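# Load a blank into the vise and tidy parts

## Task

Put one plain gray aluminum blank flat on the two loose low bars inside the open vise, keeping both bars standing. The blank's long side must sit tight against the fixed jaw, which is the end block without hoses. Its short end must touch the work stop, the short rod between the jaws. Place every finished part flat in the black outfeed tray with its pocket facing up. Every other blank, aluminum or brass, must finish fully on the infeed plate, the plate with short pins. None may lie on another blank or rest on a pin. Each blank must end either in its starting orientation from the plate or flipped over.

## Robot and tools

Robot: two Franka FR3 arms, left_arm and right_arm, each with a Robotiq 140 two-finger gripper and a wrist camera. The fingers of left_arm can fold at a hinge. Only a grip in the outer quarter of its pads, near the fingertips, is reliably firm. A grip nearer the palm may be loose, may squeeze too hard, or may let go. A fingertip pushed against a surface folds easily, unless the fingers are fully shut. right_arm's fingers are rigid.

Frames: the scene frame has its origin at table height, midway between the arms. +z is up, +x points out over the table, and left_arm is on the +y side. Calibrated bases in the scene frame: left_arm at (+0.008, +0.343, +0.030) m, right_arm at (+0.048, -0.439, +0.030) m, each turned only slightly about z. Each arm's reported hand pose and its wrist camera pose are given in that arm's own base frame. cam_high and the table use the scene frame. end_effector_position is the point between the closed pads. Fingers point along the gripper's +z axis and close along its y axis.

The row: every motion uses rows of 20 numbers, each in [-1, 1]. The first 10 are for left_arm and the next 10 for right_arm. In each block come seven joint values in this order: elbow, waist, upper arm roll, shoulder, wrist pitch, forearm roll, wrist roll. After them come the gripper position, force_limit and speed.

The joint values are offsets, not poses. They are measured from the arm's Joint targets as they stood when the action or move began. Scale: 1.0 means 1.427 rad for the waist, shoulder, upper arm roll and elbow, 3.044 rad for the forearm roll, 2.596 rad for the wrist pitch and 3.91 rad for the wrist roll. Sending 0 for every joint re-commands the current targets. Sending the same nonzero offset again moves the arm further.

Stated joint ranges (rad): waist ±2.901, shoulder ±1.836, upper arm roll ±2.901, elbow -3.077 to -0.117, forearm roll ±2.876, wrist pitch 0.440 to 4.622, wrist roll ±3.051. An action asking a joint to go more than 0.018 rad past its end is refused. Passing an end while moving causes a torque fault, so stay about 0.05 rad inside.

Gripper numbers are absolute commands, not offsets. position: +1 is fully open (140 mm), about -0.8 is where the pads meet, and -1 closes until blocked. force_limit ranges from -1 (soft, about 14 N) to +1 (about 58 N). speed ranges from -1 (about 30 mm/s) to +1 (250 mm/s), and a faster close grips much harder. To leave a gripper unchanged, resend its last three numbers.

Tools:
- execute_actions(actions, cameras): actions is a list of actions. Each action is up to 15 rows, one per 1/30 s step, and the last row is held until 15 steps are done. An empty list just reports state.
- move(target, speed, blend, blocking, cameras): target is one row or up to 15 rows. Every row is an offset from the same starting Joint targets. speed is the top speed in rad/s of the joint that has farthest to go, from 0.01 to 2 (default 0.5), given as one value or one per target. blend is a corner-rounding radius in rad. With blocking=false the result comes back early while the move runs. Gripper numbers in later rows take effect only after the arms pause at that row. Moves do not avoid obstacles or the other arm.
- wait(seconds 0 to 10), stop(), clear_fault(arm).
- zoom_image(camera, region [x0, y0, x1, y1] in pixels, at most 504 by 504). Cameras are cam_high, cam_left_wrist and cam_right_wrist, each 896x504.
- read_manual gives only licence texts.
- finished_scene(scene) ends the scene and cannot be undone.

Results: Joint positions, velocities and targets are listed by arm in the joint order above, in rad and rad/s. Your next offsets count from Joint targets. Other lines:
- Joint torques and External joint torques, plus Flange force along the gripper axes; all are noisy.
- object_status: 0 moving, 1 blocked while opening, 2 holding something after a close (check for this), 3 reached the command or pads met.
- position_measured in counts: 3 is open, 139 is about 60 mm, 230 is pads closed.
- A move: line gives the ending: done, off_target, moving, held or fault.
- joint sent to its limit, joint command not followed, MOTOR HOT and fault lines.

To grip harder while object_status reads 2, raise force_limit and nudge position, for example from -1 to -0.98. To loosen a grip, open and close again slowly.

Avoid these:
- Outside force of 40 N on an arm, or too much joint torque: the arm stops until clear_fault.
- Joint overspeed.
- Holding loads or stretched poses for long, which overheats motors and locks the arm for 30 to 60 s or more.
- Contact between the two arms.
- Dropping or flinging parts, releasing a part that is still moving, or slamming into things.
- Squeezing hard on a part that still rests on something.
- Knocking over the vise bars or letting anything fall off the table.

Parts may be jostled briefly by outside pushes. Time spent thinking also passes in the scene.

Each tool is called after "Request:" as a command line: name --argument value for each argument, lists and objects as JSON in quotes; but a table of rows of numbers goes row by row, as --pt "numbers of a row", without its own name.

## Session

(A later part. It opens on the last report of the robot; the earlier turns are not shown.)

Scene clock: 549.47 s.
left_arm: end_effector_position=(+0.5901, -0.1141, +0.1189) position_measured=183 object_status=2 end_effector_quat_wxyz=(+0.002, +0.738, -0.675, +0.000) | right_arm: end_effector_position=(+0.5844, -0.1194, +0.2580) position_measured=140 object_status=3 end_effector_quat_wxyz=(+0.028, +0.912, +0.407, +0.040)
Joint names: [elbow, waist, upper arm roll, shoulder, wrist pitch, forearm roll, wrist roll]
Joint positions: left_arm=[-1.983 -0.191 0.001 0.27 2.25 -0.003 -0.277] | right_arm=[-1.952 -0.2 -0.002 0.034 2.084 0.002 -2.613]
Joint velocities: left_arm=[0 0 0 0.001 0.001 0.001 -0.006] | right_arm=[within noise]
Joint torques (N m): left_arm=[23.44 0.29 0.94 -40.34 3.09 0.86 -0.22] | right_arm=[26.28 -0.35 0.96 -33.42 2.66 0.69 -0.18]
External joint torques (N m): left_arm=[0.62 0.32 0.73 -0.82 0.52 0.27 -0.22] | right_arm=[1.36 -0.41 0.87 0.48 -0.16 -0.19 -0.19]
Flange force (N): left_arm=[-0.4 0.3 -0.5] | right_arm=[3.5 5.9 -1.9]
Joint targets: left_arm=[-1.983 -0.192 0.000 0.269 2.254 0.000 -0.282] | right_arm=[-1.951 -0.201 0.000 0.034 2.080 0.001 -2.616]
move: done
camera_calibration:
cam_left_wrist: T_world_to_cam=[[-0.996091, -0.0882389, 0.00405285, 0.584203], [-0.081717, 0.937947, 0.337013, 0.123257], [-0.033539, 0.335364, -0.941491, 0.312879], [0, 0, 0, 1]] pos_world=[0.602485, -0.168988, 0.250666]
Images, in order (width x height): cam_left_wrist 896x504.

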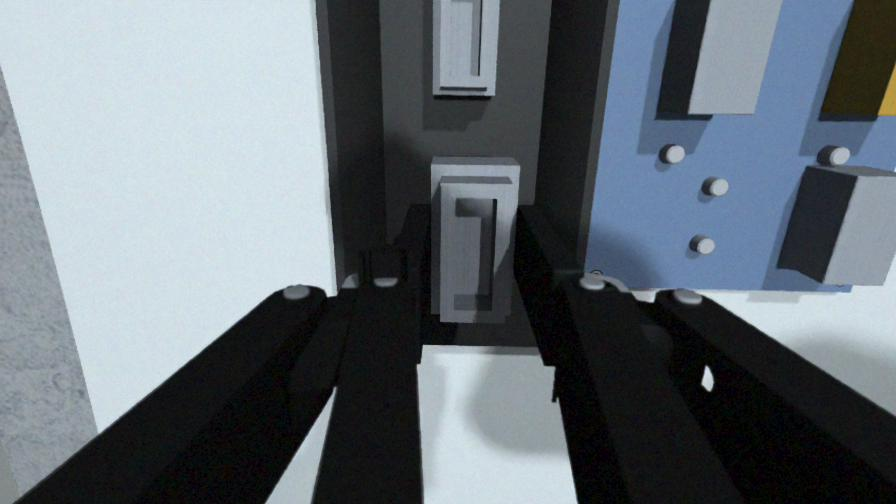

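Request:
move --target '[-0.027171, 0, 0, 0.081008, 0.059466, 0, 0, -1, -0.05, -1, 0, 0, 0, 0, 0, 0, 0, -0.09, -0.5, 0]' --speed 0.1 --cameras '["cam_left_wrist"]'

Request:
zoom_image --camera "cam_left_wrist" --region '[330, 0, 630, 340]'

Scene clock: 565.90 s.
left_arm: end_effector_position=(+0.5901, -0.1139, +0.0468) position_measured=183 object_status=2 end_effector_quat_wxyz=(+0.001, +0.739, -0.674, +0.000) | right_arm: end_effector_position=(+0.5844, -0.1194, +0.2580) position_measured=140 object_status=3 end_effector_quat_wxyz=(+0.028, +0.912, +0.407, +0.040)
Joint names: [elbow, waist, upper arm roll, shoulder, wrist pitch, forearm roll, wrist roll]
Joint positions: left_arm=[-2.022 -0.191 0.001 0.384 2.404 -0.003 -0.279] | right_arm=[-1.952 -0.2 -0.002 0.034 2.084 0.002 -2.613]
Joint velocities: left_arm=[0.001 0 -0.001 0.001 0.005 0 0] | right_arm=[within noise]
Joint torques (N m): left_arm=[21.82 0.32 1 -42.14 3.04 0.77 -0.19] | right_arm=[26.4 -0.29 0.97 -33.43 2.64 0.69 -0.19]
External joint torques (N m): left_arm=[0.6 0.25 0.61 -0.77 0.47 0.26 -0.19] | right_arm=[1.5 -0.14 1.08 0.47 -0.17 -0.18 -0.2]
Flange force (N): left_arm=[-0.2 0.2 -0.6] | right_arm=[4.1 6.2 -2.2]
Joint targets: left_arm=[-2.022 -0.192 0.000 0.384 2.408 0.000 -0.282] | right_arm=[-1.951 -0.201 0.000 0.034 2.080 0.001 -2.616]
move: done
camera_calibration:
cam_left_wrist: T_world_to_cam=[[-0.995892, -0.0904767, 0.00364505, 0.58421], [-0.0839491, 0.937632, 0.337342, 0.148657], [-0.0339393, 0.33565, -0.941375, 0.24526], [0, 0, 0, 1]] pos_world=[0.602613, -0.16885, 0.178604]
Images, in order (width x height): cam_left_wrist 896x504.

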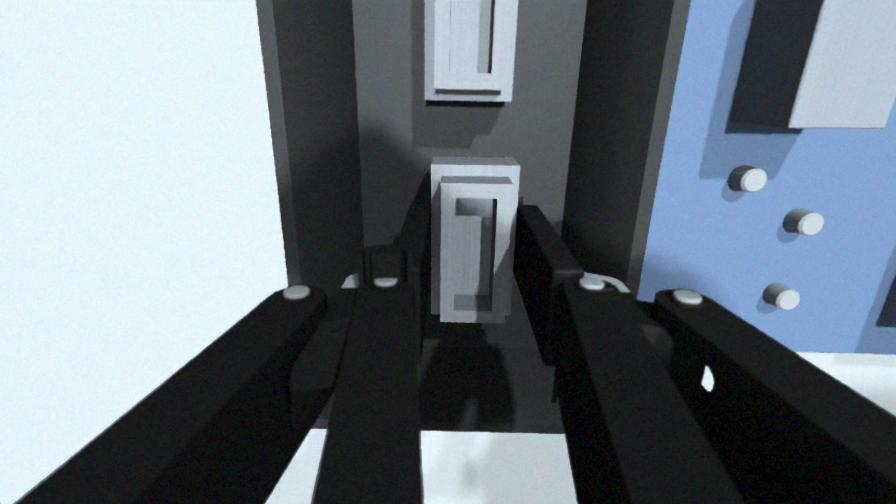

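Scaled by 1.482 from the camera's 896x504 image, which has a finer 1280x720 frame.

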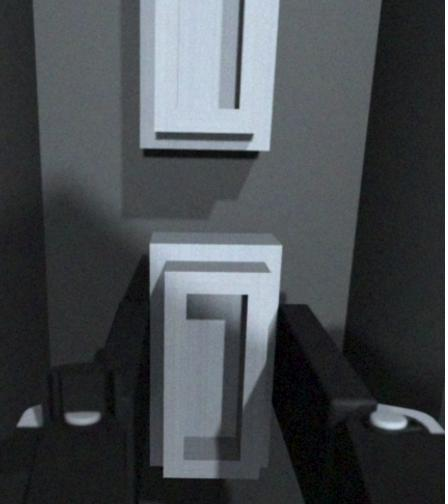

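Request:
move --target '[-0.00072, 0, 0, 0.005007, 0.003148, 0, 0, -1, -0.05, -1, 0, 0, 0, 0, 0, 0, 0, -0.09, -0.5, 0]' --speed 0.02 --cameras '[]'

Request:
move --target '[-0.00036, 0, 0, 0.0025034, 0.001574, 0, 0, -1, -0.05, -1, 0, 0, 0, 0, 0, 0, 0, -0.09, -0.5, 0]' --speed 0.02 --cameras '[]'

Scene clock: 573.87 s.
left_arm: end_effector_position=(+0.5905, -0.1140, +0.0434) position_measured=183 object_status=2 end_effector_quat_wxyz=(+0.001, +0.739, -0.674, +0.000) | right_arm: end_effector_position=(+0.5844, -0.1194, +0.2580) position_measured=140 object_status=3 end_effector_quat_wxyz=(+0.028, +0.912, +0.407, +0.040)
Joint names: [elbow, waist, upper arm roll, shoulder, wrist pitch, forearm roll, wrist roll]
Joint positions: left_arm=[-2.023 -0.191 0.001 0.391 2.412 -0.003 -0.279] | right_arm=[-1.952 -0.2 -0.002 0.034 2.084 0.002 -2.613]
Joint velocities: left_arm=[0.001 0.001 0.001 0 0.003 0 0.002] | right_arm=[within noise]
Joint torques (N m): left_arm=[21.53 0.27 0.99 -41.75 3.01 0.78 -0.2] | right_arm=[26.36 -0.34 0.94 -33.43 2.64 0.66 -0.19]
External joint torques (N m): left_arm=[0.39 0.27 0.64 -0.19 0.44 0.28 -0.2] | right_arm=[1.43 -0.24 1 0.55 -0.18 -0.21 -0.2]
Flange force (N): left_arm=[-0.1 -0.4 0.4] | right_arm=[4.0 6.2 -2.0]
Joint targets: left_arm=[-2.023 -0.192 0.000 0.391 2.417 0.000 -0.282] | right_arm=[-1.951 -0.201 0.000 0.034 2.080 0.001 -2.616]
move: done
No camera images: "cameras" was empty.

Scene clock: 574.57 s.
left_arm: end_effector_position=(+0.5906, -0.1140, +0.0415) position_measured=183 object_status=2 end_effector_quat_wxyz=(+0.001, +0.739, -0.674, +0.000) | right_arm: end_effector_position=(+0.5844, -0.1194, +0.2580) position_measured=140 object_status=3 end_effector_quat_wxyz=(+0.028, +0.912, +0.407, +0.040)
Joint names: [elbow, waist, upper arm roll, shoulder, wrist pitch, forearm roll, wrist roll]
Joint positions: left_arm=[-2.023 -0.191 0.001 0.394 2.417 -0.003 -0.279] | right_arm=[-1.952 -0.2 -0.002 0.034 2.084 0.002 -2.613]
Joint velocities: within noise
Joint torques (N m): left_arm=[21.42 0.29 1.01 -41.87 3.04 0.77 -0.22] | right_arm=[26.29 -0.33 0.91 -33.44 2.64 0.7 -0.21]
External joint torques (N m): left_arm=[0.09 0.18 0.57 -0.02 0.42 0.27 -0.21] | right_arm=[1.37 -0.22 0.98 0.49 -0.18 -0.17 -0.22]
Flange force (N): left_arm=[-0.1 0.3 0.8] | right_arm=[3.7 5.9 -2.0]
Joint targets: left_arm=[-2.023 -0.192 0.000 0.395 2.421 0.000 -0.282] | right_arm=[-1.951 -0.201 0.000 0.034 2.080 0.001 -2.616]
move: done
No camera images: "cameras" was empty.

Request:
move --target '[-0.00036, 0, 0, 0.0025034, 0.001574, 0, 0, -1, -0.05, -1, 0, 0, 0, 0, 0, 0, 0, -0.09, -0.5, 0]' --speed 0.02 --cameras '["cam_left_wrist"]'

Request:
zoom_image --camera "cam_left_wrist" --region '[330, 0, 630, 340]'

Scene clock: 578.43 s.
left_arm: end_effector_position=(+0.5906, -0.1140, +0.0395) position_measured=183 object_status=2 end_effector_quat_wxyz=(+0.001, +0.739, -0.674, +0.000) | right_arm: end_effector_position=(+0.5844, -0.1194, +0.2580) position_measured=140 object_status=3 end_effector_quat_wxyz=(+0.028, +0.912, +0.407, +0.040)
Joint names: [elbow, waist, upper arm roll, shoulder, wrist pitch, forearm roll, wrist roll]
Joint positions: left_arm=[-2.024 -0.191 0.001 0.398 2.421 -0.003 -0.279] | right_arm=[-1.952 -0.2 -0.002 0.034 2.084 0.002 -2.613]
Joint velocities: within noise
Joint torques (N m): left_arm=[21.41 0.28 0.98 -41.86 3 0.75 -0.18] | right_arm=[26.37 -0.3 0.94 -33.43 2.66 0.7 -0.13]
External joint torques (N m): left_arm=[0.24 0.26 0.62 -0.1 0.4 0.25 -0.18] | right_arm=[1.45 -0.2 0.99 0.53 -0.17 -0.17 -0.14]
Flange force (N): left_arm=[-0.1 -0.1 0.6] | right_arm=[4.1 6.1 -2.0]
Joint targets: left_arm=[-2.024 -0.192 0.000 0.398 2.425 0.000 -0.282] | right_arm=[-1.951 -0.201 0.000 0.034 2.080 0.001 -2.616]
move: done
camera_calibration:
cam_left_wrist: T_world_to_cam=[[-0.99589, -0.090548, 0.00222255, 0.584759], [-0.0845048, 0.937695, 0.337026, 0.151592], [-0.0326011, 0.335453, -0.941493, 0.237575], [0, 0, 0, 1]] pos_world=[0.602911, -0.168893, 0.171285]
Images, in order (width x height): cam_left_wrist 896x504.

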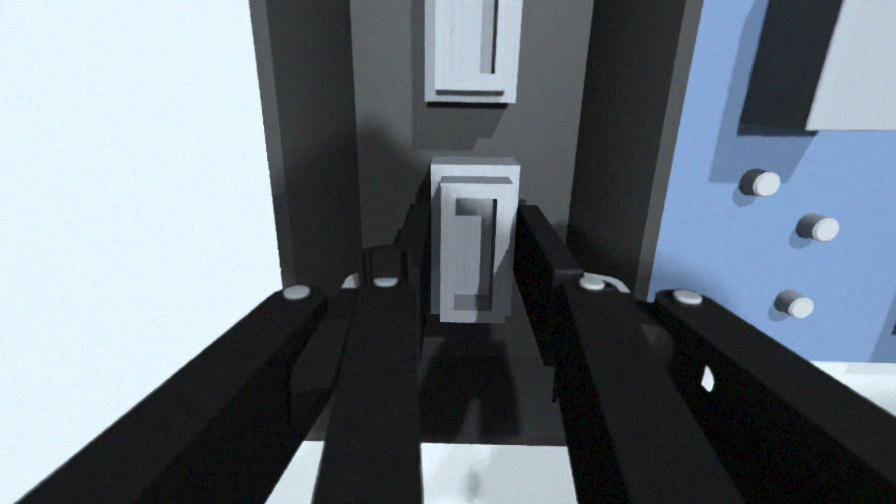

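Scaled by 1.482 from the camera's 896x504 image, which has a finer 1280x720 frame.

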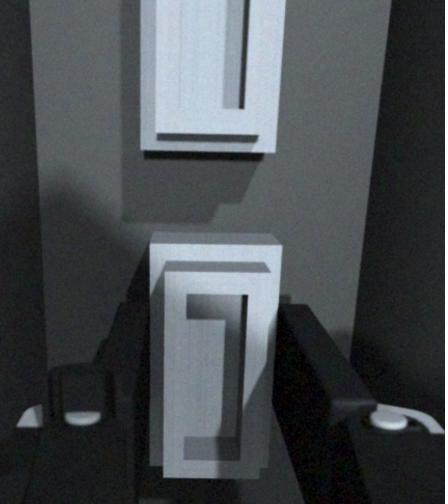

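Request:
move --target '[-0.00036, 0, 0, 0.0025034, 0.001574, 0, 0, -1, -0.05, -1, 0, 0, 0, 0, 0, 0, 0, -0.09, -0.5, 0]' --speed 0.02 --cameras '[]'

Request:
move --target '[-0.00027, 0, 0, 0.00187755, 0.0011806, 0, 0, -1, -0.05, -1, 0, 0, 0, 0, 0, 0, 0, -0.09, -0.5, 0]' --speed 0.02 --cameras '[]'

Scene clock: 582.93 s.
left_arm: end_effector_position=(+0.5906, -0.1140, +0.0375) position_measured=183 object_status=2 end_effector_quat_wxyz=(+0.001, +0.739, -0.674, +0.000) | right_arm: end_effector_position=(+0.5844, -0.1193, +0.2580) position_measured=140 object_status=3 end_effector_quat_wxyz=(+0.028, +0.912, +0.407, +0.040)
Joint names: [elbow, waist, upper arm roll, shoulder, wrist pitch, forearm roll, wrist roll]
Joint positions: left_arm=[-2.024 -0.191 0.001 0.401 2.425 -0.003 -0.279] | right_arm=[-1.952 -0.2 -0.002 0.034 2.084 0.002 -2.613]
Joint velocities: within noise
Joint torques (N m): left_arm=[21.31 0.32 0.96 -41.94 3.1 0.75 -0.21] | right_arm=[26.33 -0.28 0.88 -33.43 2.65 0.69 -0.21]
External joint torques (N m): left_arm=[0.14 0.3 0.6 -0.08 0.49 0.26 -0.21] | right_arm=[1.47 -0.36 0.77 0.43 -0.16 -0.19 -0.22]
Flange force (N): left_arm=[-0.3 0.3 0.8] | right_arm=[3.6 6.2 -2.1]
Joint targets: left_arm=[-2.024 -0.192 0.000 0.402 2.429 0.000 -0.282] | right_arm=[-1.951 -0.201 0.000 0.034 2.080 0.001 -2.616]
move: done
No camera images: "cameras" was empty.

Scene clock: 583.63 s.
left_arm: end_effector_position=(+0.5906, -0.1140, +0.0360) position_measured=183 object_status=2 end_effector_quat_wxyz=(+0.001, +0.739, -0.674, +0.000) | right_arm: end_effector_position=(+0.5844, -0.1193, +0.2580) position_measured=140 object_status=3 end_effector_quat_wxyz=(+0.028, +0.912, +0.407, +0.040)
Joint names: [elbow, waist, upper arm roll, shoulder, wrist pitch, forearm roll, wrist roll]
Joint positions: left_arm=[-2.024 -0.191 0.001 0.404 2.428 -0.003 -0.279] | right_arm=[-1.952 -0.2 -0.002 0.034 2.084 0.002 -2.613]
Joint velocities: within noise
Joint torques (N m): left_arm=[21.28 0.28 0.92 -41.94 3.04 0.75 -0.21] | right_arm=[26.36 -0.32 0.87 -33.39 2.66 0.71 -0.17]
External joint torques (N m): left_arm=[0.29 0.21 0.52 -0.21 0.46 0.26 -0.21] | right_arm=[1.41 -0.32 0.85 0.61 -0.17 -0.17 -0.18]
Flange force (N): left_arm=[0.0 0.1 0.5] | right_arm=[3.9 6.4 -1.9]
Joint targets: left_arm=[-2.025 -0.192 0.000 0.405 2.432 0.000 -0.282] | right_arm=[-1.951 -0.201 0.000 0.034 2.080 0.001 -2.616]
move: done
No camera images: "cameras" was empty.

Request:
move --target '[-0.00027, 0, 0, 0.00187755, 0.0011806, 0, 0, -1, -0.05, -1, 0, 0, 0, 0, 0, 0, 0, -0.09, -0.5, 0]' --speed 0.02 --cameras '["cam_left_wrist"]'

Request:
zoom_image --camera "cam_left_wrist" --region '[330, 0, 630, 340]'

Scene clock: 586.00 s.
left_arm: end_effector_position=(+0.5905, -0.1140, +0.0345) position_measured=183 object_status=2 end_effector_quat_wxyz=(+0.001, +0.739, -0.674, +0.000) | right_arm: end_effector_position=(+0.5844, -0.1193, +0.2580) position_measured=140 object_status=3 end_effector_quat_wxyz=(+0.028, +0.912, +0.407, +0.040)
Joint names: [elbow, waist, upper arm roll, shoulder, wrist pitch, forearm roll, wrist roll]
Joint positions: left_arm=[-2.025 -0.191 0.001 0.407 2.431 -0.003 -0.279] | right_arm=[-1.952 -0.2 -0.002 0.034 2.084 0.002 -2.613]
Joint velocities: within noise
Joint torques (N m): left_arm=[21.28 0.26 0.97 -41.96 3.06 0.74 -0.21] | right_arm=[26.34 -0.36 0.86 -33.39 2.65 0.69 -0.24]
External joint torques (N m): left_arm=[0.26 0.33 0.68 -0.11 0.47 0.24 -0.21] | right_arm=[1.36 -0.33 0.85 0.59 -0.18 -0.19 -0.25]
Flange force (N): left_arm=[-0.2 -0.1 0.7] | right_arm=[3.6 6.2 -1.9]
Joint targets: left_arm=[-2.025 -0.192 0.000 0.407 2.435 0.000 -0.282] | right_arm=[-1.951 -0.201 0.000 0.034 2.080 0.001 -2.616]
move: done
camera_calibration:
cam_left_wrist: T_world_to_cam=[[-0.995888, -0.0905708, 0.00208432, 0.584716], [-0.0845722, 0.937686, 0.337036, 0.153271], [-0.03248, 0.335473, -0.94149, 0.232837], [0, 0, 0, 1]] pos_world=[0.602837, -0.168872, 0.166337]
Images, in order (width x height): cam_left_wrist 896x504.

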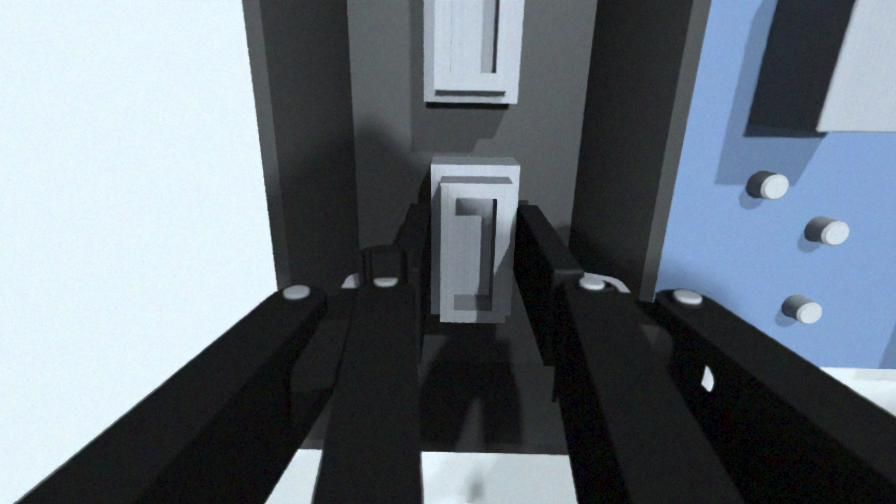

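Scaled by 1.482 from the camera's 896x504 image, which has a finer 1280x720 frame.

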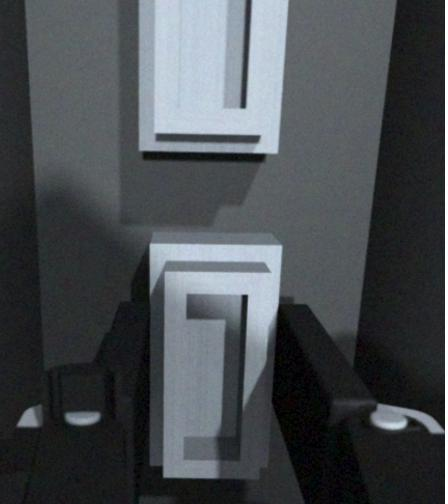

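Request:
move --target '[-0.00027, 0, 0, 0.00187755, 0.0011806, 0, 0, -1, -0.05, -1, 0, 0, 0, 0, 0, 0, 0, -0.09, -0.5, 0]' --speed 0.02 --cameras '[]'

Request:
move --target '[-0.00027, 0, 0, 0.00187755, 0.0011806, 0, 0, -1, -0.05, -1, 0, 0, 0, 0, 0, 0, 0, -0.09, -0.5, 0]' --speed 0.02 --cameras '[]'

Scene clock: 591.33 s.
left_arm: end_effector_position=(+0.5909, -0.1141, +0.0344) position_measured=183 object_status=2 end_effector_quat_wxyz=(+0.001, +0.739, -0.674, +0.001) | right_arm: end_effector_position=(+0.5844, -0.1193, +0.2580) position_measured=140 object_status=3 end_effector_quat_wxyz=(+0.028, +0.912, +0.407, +0.040)
Joint names: [elbow, waist, upper arm roll, shoulder, wrist pitch, forearm roll, wrist roll]
Joint positions: left_arm=[-2.025 -0.191 0.001 0.407 2.433 -0.003 -0.279] | right_arm=[-1.952 -0.2 -0.002 0.034 2.084 0.002 -2.613]
Joint velocities: within noise
Joint torques (N m): left_arm=[21.07 0.29 0.98 -40.46 3.23 0.75 -0.2] | right_arm=[26.36 -0.28 0.89 -33.4 2.64 0.68 -0.21]
External joint torques (N m): left_arm=[0.17 0.18 0.53 1.25 0.66 0.26 -0.2] | right_arm=[1.51 -0.33 0.81 0.54 -0.16 -0.19 -0.22]
Flange force (N): left_arm=[0.7 -2.6 3.6] | right_arm=[3.9 6.6 -2.1]
Joint targets: left_arm=[-2.025 -0.192 0.000 0.410 2.438 0.000 -0.282] | right_arm=[-1.951 -0.201 0.000 0.034 2.080 0.001 -2.616]
move: done
No camera images: "cameras" was empty.

Scene clock: 592.03 s.
left_arm: end_effector_position=(+0.5915, -0.1142, +0.0343) position_measured=183 object_status=2 end_effector_quat_wxyz=(+0.000, +0.739, -0.674, +0.002) | right_arm: end_effector_position=(+0.5844, -0.1193, +0.2580) position_measured=140 object_status=3 end_effector_quat_wxyz=(+0.028, +0.912, +0.407, +0.040)
Joint names: [elbow, waist, upper arm roll, shoulder, wrist pitch, forearm roll, wrist roll]
Joint positions: left_arm=[-2.025 -0.191 0.001 0.408 2.435 -0.003 -0.279] | right_arm=[-1.952 -0.2 -0.002 0.034 2.084 0.002 -2.613]
Joint velocities: within noise
Joint torques (N m): left_arm=[20.52 0.31 0.95 -39.06 3.45 0.74 -0.18] | right_arm=[26.33 -0.34 0.91 -33.4 2.65 0.7 -0.24]
External joint torques (N m): left_arm=[-0.45 0.19 0.5 2.76 0.85 0.24 -0.18] | right_arm=[1.36 -0.34 0.88 0.69 -0.18 -0.17 -0.25]
Flange force (N): left_arm=[0.9 -3.5 6.9] | right_arm=[3.8 6.5 -1.8]
Joint targets: left_arm=[-2.026 -0.192 0.000 0.413 2.441 0.000 -0.282] | right_arm=[-1.951 -0.201 0.000 0.034 2.080 0.001 -2.616]
move: done
No camera images: "cameras" was empty.

Request:
move --target '[0.00045, 0, 0, -0.0031, -0.0019, 0, 0, -1, -0.05, -1, 0, 0, 0, 0, 0, 0, 0, -0.09, -0.5, 0]' --speed 0.02 --cameras '["cam_left_wrist"]'

Request:
zoom_image --camera "cam_left_wrist" --region '[330, 0, 630, 340]'

Scene clock: 596.50 s.
left_arm: end_effector_position=(+0.5915, -0.1142, +0.0344) position_measured=183 object_status=2 end_effector_quat_wxyz=(+0.000, +0.739, -0.674, +0.002) | right_arm: end_effector_position=(+0.5844, -0.1193, +0.2580) position_measured=140 object_status=3 end_effector_quat_wxyz=(+0.028, +0.912, +0.407, +0.040)
Joint names: [elbow, waist, upper arm roll, shoulder, wrist pitch, forearm roll, wrist roll]
Joint positions: left_arm=[-2.025 -0.191 0.001 0.408 2.435 -0.003 -0.279] | right_arm=[-1.952 -0.2 -0.002 0.034 2.084 0.002 -2.613]
Joint velocities: within noise
Joint torques (N m): left_arm=[20.62 0.34 0.96 -40.2 3.05 0.74 -0.22] | right_arm=[26.34 -0.33 0.94 -33.41 2.68 0.71 -0.23]
External joint torques (N m): left_arm=[-0.41 0.39 0.65 1.7 0.45 0.25 -0.22] | right_arm=[1.4 -0.3 0.93 0.58 -0.14 -0.17 -0.24]
Flange force (N): left_arm=[0.2 -1.8 4.1] | right_arm=[3.8 6.2 -1.8]
Joint targets: left_arm=[-2.025 -0.192 0.000 0.408 2.436 0.000 -0.282] | right_arm=[-1.951 -0.201 0.000 0.034 2.080 0.001 -2.616]
move: done
camera_calibration:
cam_left_wrist: T_world_to_cam=[[-0.99589, -0.0905621, -0.000841728, 0.585727], [-0.0855703, 0.937871, 0.336267, 0.154206], [-0.0296637, 0.334958, -0.941766, 0.231044], [0, 0, 0, 1]] pos_world=[0.603369, -0.16897, 0.166228]
Images, in order (width x height): cam_left_wrist 896x504.

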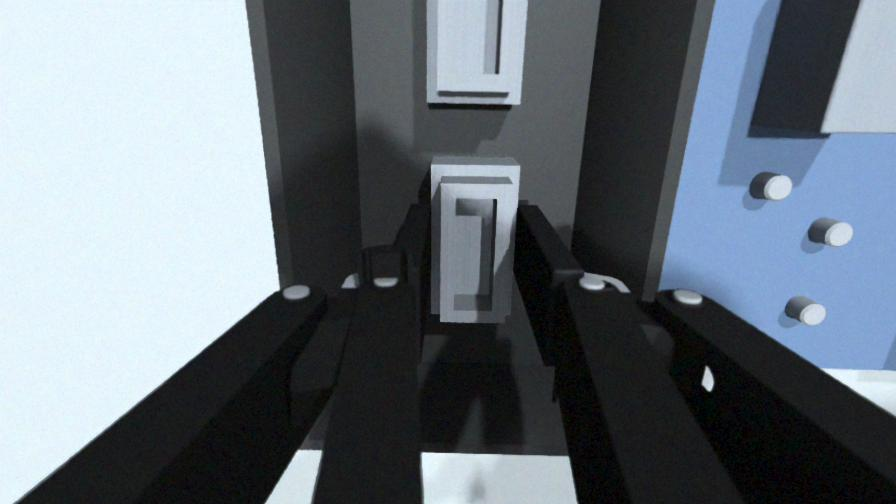

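Scaled by 1.482 from the camera's 896x504 image, which has a finer 1280x720 frame.

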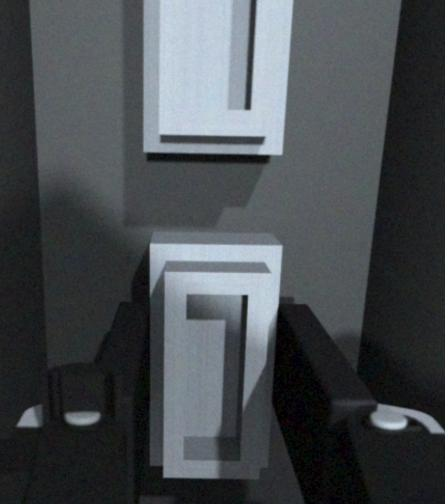

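Request:
move --pt "0.00018 0 0 -0.00125 -0.0008 0 0 -1 -0.05 -1 0 0 0 0 0 0 0 -0.09 -0.5 0" --pt "0.00018 0 0 -0.00125 -0.0008 0 0 -0.25 -0.05 -1 0 0 0 0 0 0 0 -0.09 -0.5 0" --speed 0.02 --cameras '["cam_left_wrist"]'

Request:
zoom_image --camera "cam_left_wrist" --region '[330, 0, 630, 340]'

Scene clock: 601.67 s.
left_arm: end_effector_position=(+0.5915, -0.1142, +0.0344) position_measured=160 object_status=0 end_effector_quat_wxyz=(+0.000, +0.739, -0.674, +0.002) | right_arm: end_effector_position=(+0.5844, -0.1193, +0.2580) position_measured=140 object_status=3 end_effector_quat_wxyz=(+0.028, +0.912, +0.407, +0.040)
Joint names: [elbow, waist, upper arm roll, shoulder, wrist pitch, forearm roll, wrist roll]
Joint positions: left_arm=[-2.025 -0.191 0.001 0.408 2.435 -0.003 -0.279] | right_arm=[-1.952 -0.2 -0.002 0.034 2.084 0.002 -2.613]
Joint velocities: within noise
Joint torques (N m): left_arm=[21.14 0.38 0.97 -41.79 2.74 0.72 -0.19] | right_arm=[26.36 -0.32 0.94 -33.39 2.64 0.71 -0.27]
External joint torques (N m): left_arm=[0.11 0.4 0.63 0.1 0.14 0.23 -0.19] | right_arm=[1.42 -0.25 0.97 0.62 -0.18 -0.17 -0.28]
Flange force (N): left_arm=[-0.2 -0.6 0.5] | right_arm=[3.9 6.4 -1.9]
Joint targets: left_arm=[-2.025 -0.192 0.000 0.406 2.434 0.000 -0.282] | right_arm=[-1.951 -0.201 0.000 0.034 2.080 0.001 -2.616]
move: done
camera_calibration:
cam_left_wrist: T_world_to_cam=[[-0.995898, -0.0904791, -0.000815331, 0.585718], [-0.0854829, 0.937875, 0.336277, 0.154191], [-0.0296614, 0.334968, -0.941763, 0.231072], [0, 0, 0, 1]] pos_world=[0.60335, -0.169019, 0.166241]
Images, in order (width x height): cam_left_wrist 896x504.

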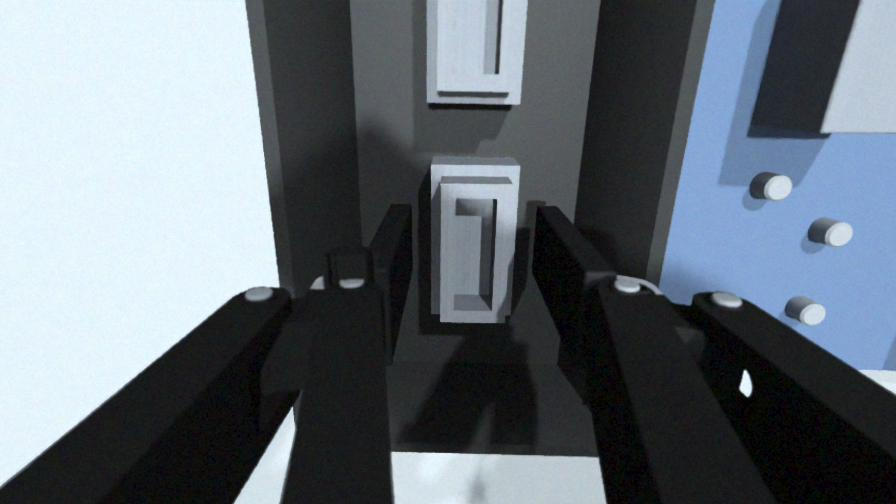

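Scaled by 1.482 from the camera's 896x504 image, which has a finer 1280x720 frame.

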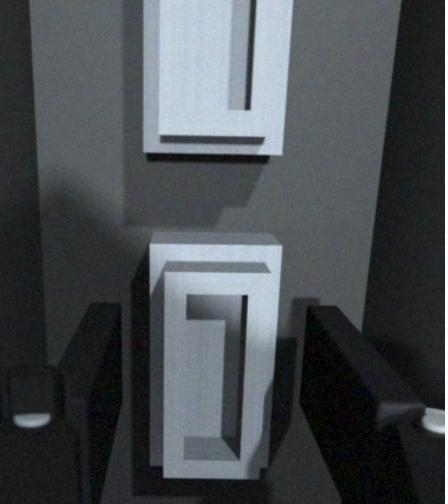

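Request:
move --pt "0.004039 0 0 -0.028178 -0.017756 0 0 -0.25 -0.05 -1 0 0 0 0 0 0 0 -0.09 -0.5 0" --pt "0.029418 0 0 -0.096685 -0.069357 0 0 -0.25 -0.05 -1 0 0 0 0 0 0 0 -0.09 -0.5 0" --pt "0.103875 0 0 -0.166153 -0.148486 0 0 -0.25 -0.05 -1 0 0 0 0 0 0 0 -0.09 -0.5 0" --pt "0.052228 0.625298 0 -0.263840 -0.174827 0 0 -0.25 -0.05 -1 0.456575 0.816636 0 0.421683 -0.055775 0 0.112212 -0.09 -0.5 0" --speed '[0.04, 0.15, 0.3, 0.5]' --blend '[0.01, 0.03, 0.08, 0]' --cameras '["cam_right_wrist", "cam_high"]'

Request:
zoom_image --camera "cam_high" --region '[310, 170, 460, 340]'

Scene clock: 637.20 s.
left_arm: end_effector_position=(+0.4333, +0.3640, +0.2499) position_measured=160 object_status=3 end_effector_quat_wxyz=(+0.000, +0.957, -0.291, +0.001) | right_arm: end_effector_position=(+0.4152, +0.6017, +0.1602) position_measured=140 object_status=3 end_effector_quat_wxyz=(-0.002, +0.705, +0.709, +0.002)
Joint names: [elbow, waist, upper arm roll, shoulder, wrist pitch, forearm roll, wrist roll]
Joint positions: left_arm=[-1.95 0.699 0.001 0.032 1.983 -0.003 -0.279] | right_arm=[-1.302 0.965 0.001 0.635 1.94 0.002 -2.182]
Joint velocities: left_arm=[within noise] | right_arm=[-0.001 0.001 -0.001 -0.001 0 0 0.004]
Joint torques (N m): left_arm=[24.38 0.62 0.43 -33.81 2.53 0.94 -0.19] | right_arm=[26.63 -0.37 1.35 -51.1 2.33 0.69 0.11]
External joint torques (N m): left_arm=[-0.07 0.73 0.51 -0.49 -0.05 0.26 -0.19] | right_arm=[1.87 -0.56 0.58 0.59 -0.29 -0.19 0.11]
Flange force (N): left_arm=[-1.2 1.5 -0.3] | right_arm=[12.7 9.3 -3.0]
Joint targets: left_arm=[-1.950 0.700 0.000 0.030 1.980 0.000 -0.282] | right_arm=[-1.300 0.964 0.000 0.635 1.936 0.001 -2.177]
move: done; blend cut to 0 rad at target 1
camera_calibration:
cam_right_wrist: T_world_to_cam=[[0.999709, 0.0228956, -0.00755424, -0.418202], [0.0240984, -0.939336, 0.342151, 0.504534], [0.000737804, -0.342234, -0.939614, 0.491658], [0, 0, 0, 1]] pos_world=[0.40556, 0.651764, 0.286183]
Images, in order (width x height): cam_high 896x504, cam_right_wrist 896x504.

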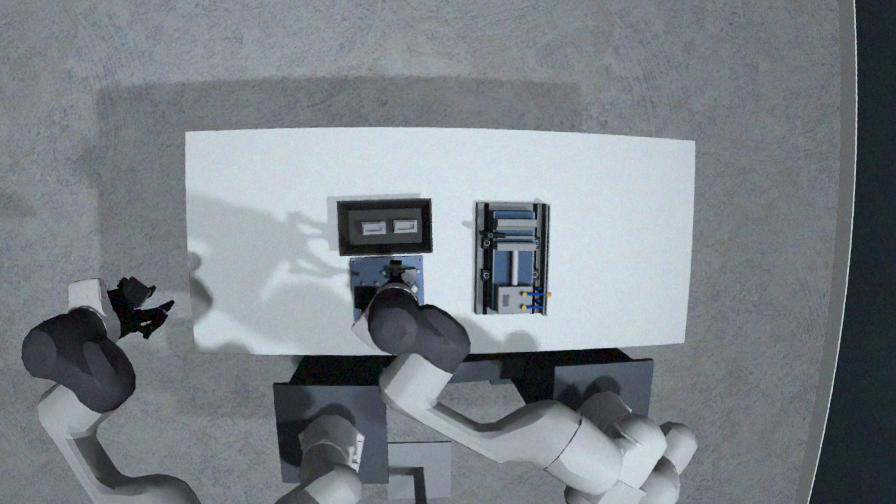

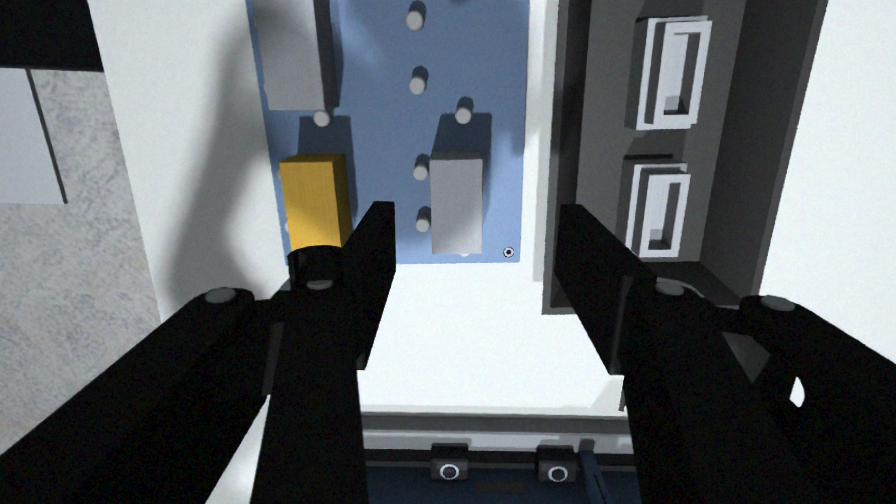

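Scaled by 2.965 from the camera's 896x504 image, which has a finer 1280x720 frame.

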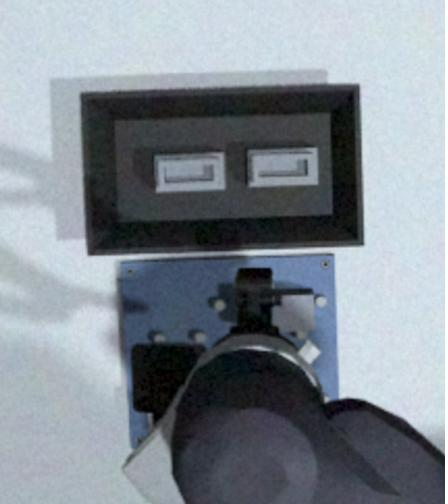

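Request:
zoom_image --camera "cam_right_wrist" --region '[350, 100, 620, 340]'

Scaled by 1.867 from the camera's 896x504 image, which has a finer 1280x720 frame.

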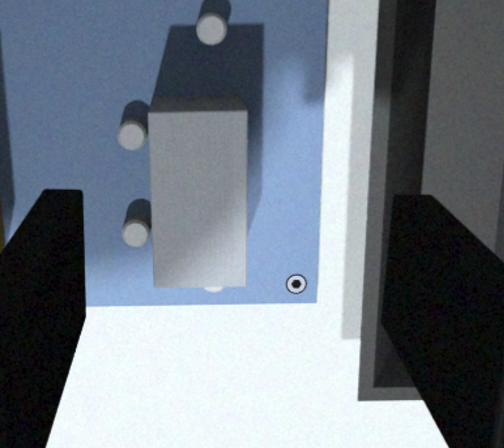

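Request:
move --target '[0, 0, 0, 0, 0, 0, 0, -0.25, -0.05, -1, -0.132858, -0.005968, 0, -0.002437, 0.071668, 0, -0.013176, -0.17, -0.5, -0.5]' --speed 0.25 --cameras '["cam_right_wrist"]'

Request:
zoom_image --camera "cam_right_wrist" --region '[350, 100, 620, 340]'

Scene clock: 675.63 s.
left_arm: end_effector_position=(+0.4332, +0.3638, +0.2498) position_measured=160 object_status=3 end_effector_quat_wxyz=(+0.001, +0.957, -0.291, +0.001) | right_arm: end_effector_position=(+0.4082, +0.5816, +0.0897) position_measured=150 object_status=3 end_effector_quat_wxyz=(-0.001, +0.693, +0.721, -0.002)
Joint names: [elbow, waist, upper arm roll, shoulder, wrist pitch, forearm roll, wrist roll]
Joint positions: left_arm=[-1.95 0.699 0.001 0.032 1.982 -0.003 -0.279] | right_arm=[-1.488 0.957 0.001 0.633 2.116 0.002 -2.223]
Joint velocities: left_arm=[within noise] | right_arm=[0 0 0 0 0.004 -0.001 -0.005]
Joint torques (N m): left_arm=[24.48 0.59 0.58 -33.75 2.59 0.93 -0.2] | right_arm=[25.2 -0.71 1.38 -50.88 2.86 0.63 -0.23]
External joint torques (N m): left_arm=[0.02 0.47 0.43 -0.4 0.01 0.24 -0.19] | right_arm=[1.08 -0.6 0.81 0.22 0.25 -0.17 -0.23]
Flange force (N): left_arm=[-0.7 1.0 -0.3] | right_arm=[4.5 4.5 0.0]
Joint targets: left_arm=[-1.950 0.700 0.000 0.030 1.980 0.000 -0.282] | right_arm=[-1.490 0.955 0.000 0.632 2.122 0.001 -2.228]
move: done
camera_calibration:
cam_right_wrist: T_world_to_cam=[[0.998376, 0.0556356, -0.0122402, -0.429347], [0.056413, -0.935716, 0.348216, 0.494048], [0.00791984, -0.348341, -0.937335, 0.418948], [0, 0, 0, 1]] pos_world=[0.397461, 0.632112, 0.215404]
Images, in order (width x height): cam_right_wrist 896x504.

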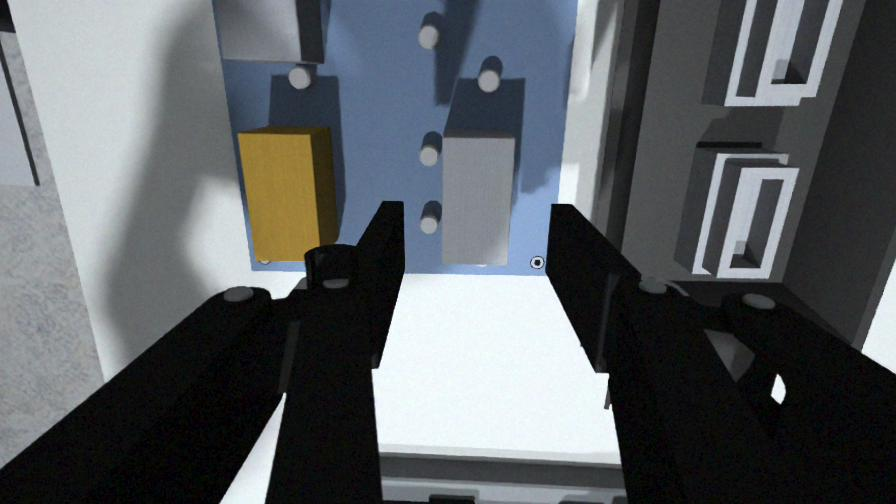

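Scaled by 1.867 from the camera's 896x504 image, which has a finer 1280x720 frame.

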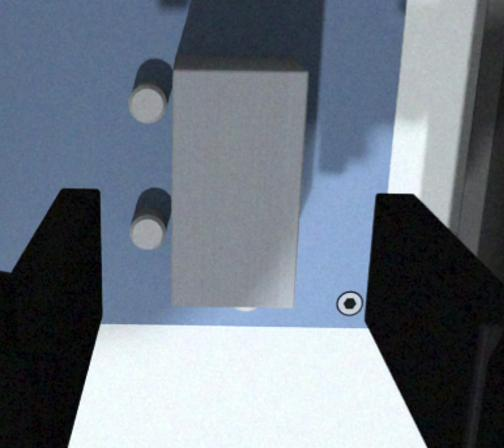

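Request:
move --target '[0, 0, 0, 0, 0, 0, 0, -0.25, -0.05, -1, -0.005563, -0.001324, 0, 0.047193, 0.028999, 0, -0.001762, -0.17, -0.5, -0.5]' --speed 0.1 --cameras '["cam_right_wrist"]'

Request:
zoom_image --camera "cam_right_wrist" --region '[350, 100, 620, 340]'

Scene clock: 698.27 s.
left_arm: end_effector_position=(+0.4332, +0.3637, +0.2498) position_measured=160 object_status=3 end_effector_quat_wxyz=(+0.001, +0.957, -0.291, +0.001) | right_arm: end_effector_position=(+0.4107, +0.5828, +0.0454) position_measured=150 object_status=3 end_effector_quat_wxyz=(-0.001, +0.691, +0.723, -0.002)
Joint names: [elbow, waist, upper arm roll, shoulder, wrist pitch, forearm roll, wrist roll]
Joint positions: left_arm=[-1.95 0.699 0.001 0.032 1.982 -0.003 -0.279] | right_arm=[-1.497 0.955 0.001 0.699 2.192 0.002 -2.232]
Joint velocities: left_arm=[within noise] | right_arm=[0 0 0 -0.001 0.006 0.001 -0.001]
Joint torques (N m): left_arm=[24.58 0.58 0.6 -33.74 2.59 0.92 -0.21] | right_arm=[24.96 -0.71 1.36 -51.3 2.74 0.59 -0.25]
External joint torques (N m): left_arm=[0.15 0.72 0.7 -0.43 0.02 0.24 -0.21] | right_arm=[1.43 -0.66 0.69 0.61 0.14 -0.18 -0.25]
Flange force (N): left_arm=[-1.1 0.5 -0.5] | right_arm=[7.1 6.8 0.7]
Joint targets: left_arm=[-1.950 0.700 0.000 0.030 1.980 0.000 -0.282] | right_arm=[-1.498 0.954 0.000 0.699 2.197 0.001 -2.235]
move: done
camera_calibration:
cam_right_wrist: T_world_to_cam=[[0.998023, 0.0617291, -0.0118453, -0.43588], [0.0619913, -0.935528, 0.347771, 0.508058], [0.0103859, -0.347818, -0.937505, 0.376558], [0, 0, 0, 1]] pos_world=[0.399612, 0.633182, 0.171174]
Images, in order (width x height): cam_right_wrist 896x504.

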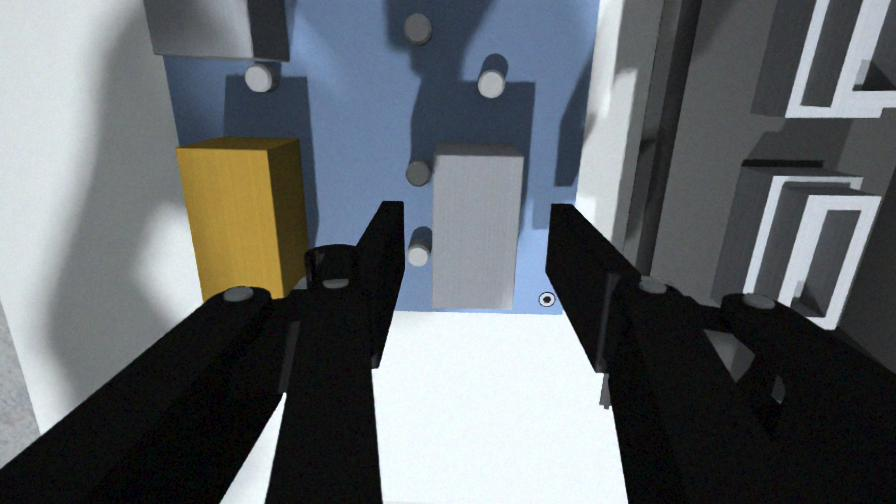

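Scaled by 1.867 from the camera's 896x504 image, which has a finer 1280x720 frame.

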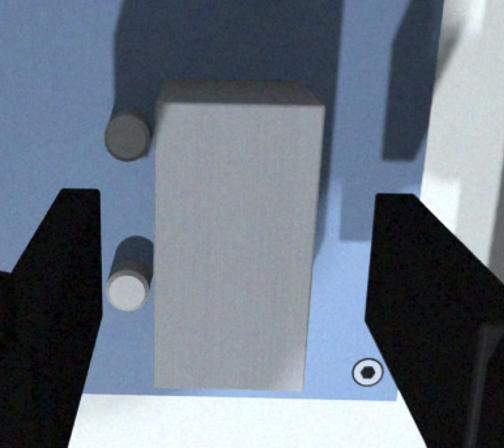

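Request:
move --target '[0, 0, 0, 0, 0, 0, 0, -0.25, -0.05, -1, -0.002421, 0, 0, 0.018204, 0.011337, 0, 0, -0.17, -0.5, -0.5]' --speed 0.05 --cameras '["cam_right_wrist"]'

Request:
zoom_image --camera "cam_right_wrist" --region '[350, 100, 620, 340]'

Scene clock: 707.67 s.
left_arm: end_effector_position=(+0.4332, +0.3637, +0.2497) position_measured=160 object_status=3 end_effector_quat_wxyz=(+0.001, +0.957, -0.291, +0.001) | right_arm: end_effector_position=(+0.4110, +0.5831, +0.0286) position_measured=150 object_status=3 end_effector_quat_wxyz=(-0.001, +0.691, +0.723, -0.001)
Joint names: [elbow, waist, upper arm roll, shoulder, wrist pitch, forearm roll, wrist roll]
Joint positions: left_arm=[-1.95 0.699 0.001 0.032 1.982 -0.003 -0.279] | right_arm=[-1.5 0.955 0.001 0.724 2.221 0.002 -2.232]
Joint velocities: left_arm=[within noise] | right_arm=[0.001 -0.001 -0.001 0.001 0.004 0 0.001]
Joint torques (N m): left_arm=[24.56 0.64 0.55 -33.77 2.61 0.93 -0.2] | right_arm=[24.59 -0.77 1.43 -51.38 2.8 0.59 -0.26]
External joint torques (N m): left_arm=[0 0.63 0.51 -0.28 0.01 0.24 -0.2] | right_arm=[1.36 -0.68 0.79 0.69 0.21 -0.15 -0.26]
Flange force (N): left_arm=[-0.9 0.7 -0.1] | right_arm=[6.8 6.6 1.2]
Joint targets: left_arm=[-1.950 0.700 0.000 0.030 1.980 0.000 -0.282] | right_arm=[-1.501 0.954 0.000 0.725 2.226 0.001 -2.235]
move: done
camera_calibration:
cam_right_wrist: T_world_to_cam=[[0.998004, 0.0621728, -0.0110713, -0.436703], [0.0621485, -0.93584, 0.346902, 0.514349], [0.0112069, -0.346898, -0.937836, 0.360076], [0, 0, 0, 1]] pos_world=[0.39983, 0.633409, 0.154428]
Images, in order (width x height): cam_right_wrist 896x504.

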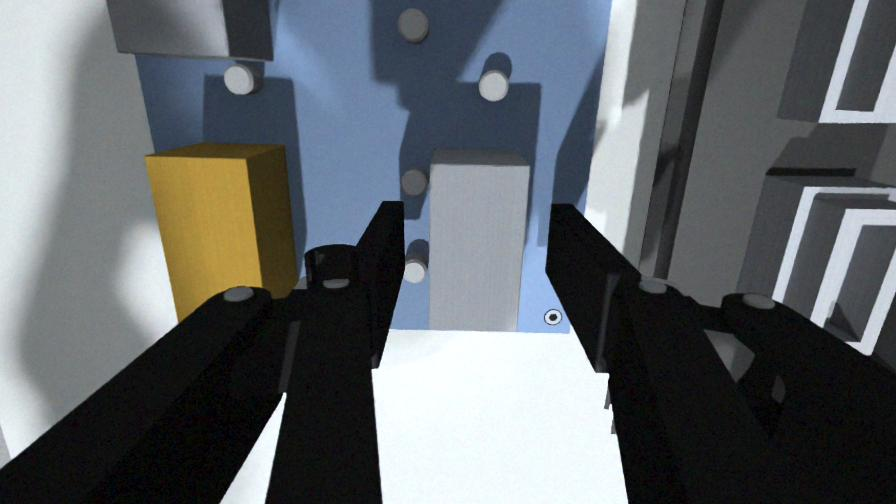

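Scaled by 1.867 from the camera's 896x504 image, which has a finer 1280x720 frame.

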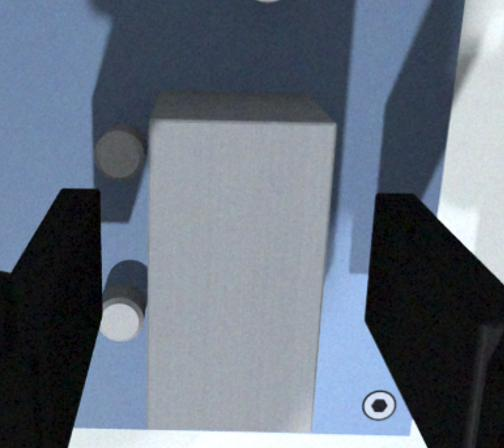

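Request:
move --target '[0, 0, 0, 0, 0, 0, 0, -0.25, -0.05, -1, 0, 0, 0, 0, 0, 0, 0, -1, -0.05, -1]' --speed 0.05 --cameras '["cam_right_wrist"]'

Request:
wait --seconds 0.7 --cameras '[]'

Scene clock: 712.50 s.
left_arm: end_effector_position=(+0.4331, +0.3637, +0.2497) position_measured=160 object_status=3 end_effector_quat_wxyz=(+0.001, +0.957, -0.291, +0.001) | right_arm: end_effector_position=(+0.4113, +0.5834, +0.0287) position_measured=183 object_status=0 end_effector_quat_wxyz=(-0.001, +0.691, +0.723, -0.001)
Joint names: [elbow, waist, upper arm roll, shoulder, wrist pitch, forearm roll, wrist roll]
Joint positions: left_arm=[-1.95 0.699 0.001 0.032 1.982 -0.003 -0.279] | right_arm=[-1.5 0.955 0.001 0.724 2.222 0.002 -2.232]
Joint velocities: within noise
Joint torques (N m): left_arm=[24.6 0.59 0.61 -33.7 2.62 0.93 -0.21] | right_arm=[24.31 -0.69 1.37 -50.68 2.76 0.57 -0.26]
External joint torques (N m): left_arm=[0.06 0.51 0.51 -0.25 0.02 0.24 -0.21] | right_arm=[1.02 -0.72 0.62 1.5 0.15 -0.17 -0.26]
Flange force (N): left_arm=[-0.7 0.4 -0.2] | right_arm=[7.4 7.2 2.4]
Joint targets: left_arm=[-1.950 0.700 0.000 0.030 1.980 0.000 -0.282] | right_arm=[-1.501 0.954 0.000 0.725 2.226 0.001 -2.235]
move: done
camera_calibration:
cam_right_wrist: T_world_to_cam=[[0.99801, 0.0621988, -0.0103835, -0.436971], [0.0619444, -0.936147, 0.346108, 0.514829], [0.011807, -0.346063, -0.938137, 0.359523], [0, 0, 0, 1]] pos_world=[0.399966, 0.633552, 0.154558]
Images, in order (width x height): cam_right_wrist 896x504.

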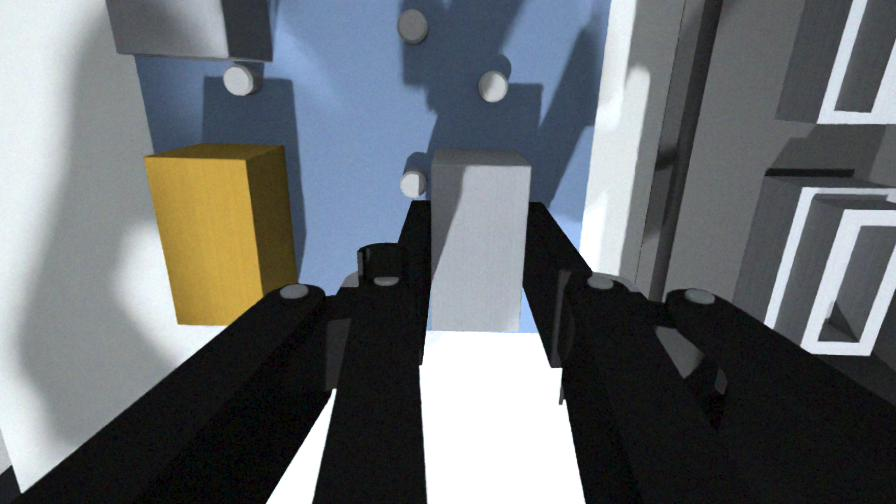

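Scene clock: 713.20 s.
left_arm: end_effector_position=(+0.4331, +0.3637, +0.2497) position_measured=160 object_status=3 end_effector_quat_wxyz=(+0.001, +0.957, -0.291, +0.001) | right_arm: end_effector_position=(+0.4113, +0.5834, +0.0287) position_measured=183 object_status=2 end_effector_quat_wxyz=(-0.001, +0.691, +0.723, -0.001)
Joint names: [elbow, waist, upper arm roll, shoulder, wrist pitch, forearm roll, wrist roll]
Joint positions: left_arm=[-1.95 0.699 0.001 0.032 1.982 -0.003 -0.279] | right_arm=[-1.5 0.955 0.001 0.724 2.222 0.002 -2.232]
Joint velocities: within noise
Joint torques (N m): left_arm=[24.62 0.62 0.57 -33.64 2.61 0.94 -0.17] | right_arm=[24.42 -0.68 1.4 -50.62 2.78 0.56 -0.21]
External joint torques (N m): left_arm=[0.11 0.61 0.54 -0.23 0.02 0.25 -0.17] | right_arm=[1.09 -0.67 0.7 1.67 0.17 -0.19 -0.21]
Flange force (N): left_arm=[-0.8 0.1 -0.3] | right_arm=[8.2 7.6 2.7]
Joint targets: left_arm=[-1.950 0.700 0.000 0.030 1.980 0.000 -0.282] | right_arm=[-1.501 0.954 0.000 0.725 2.226 0.001 -2.235]
Tool commands: left_gripper/position=-0.25 left_gripper/force_limit=-0.05 left_gripper/speed=-1.0 right_gripper/position=-1.0 right_gripper/force_limit=-0.05 right_gripper/speed=-1.0
wait: 0.70 s; at rest by 0.17 s
No camera images: "cameras" was empty.


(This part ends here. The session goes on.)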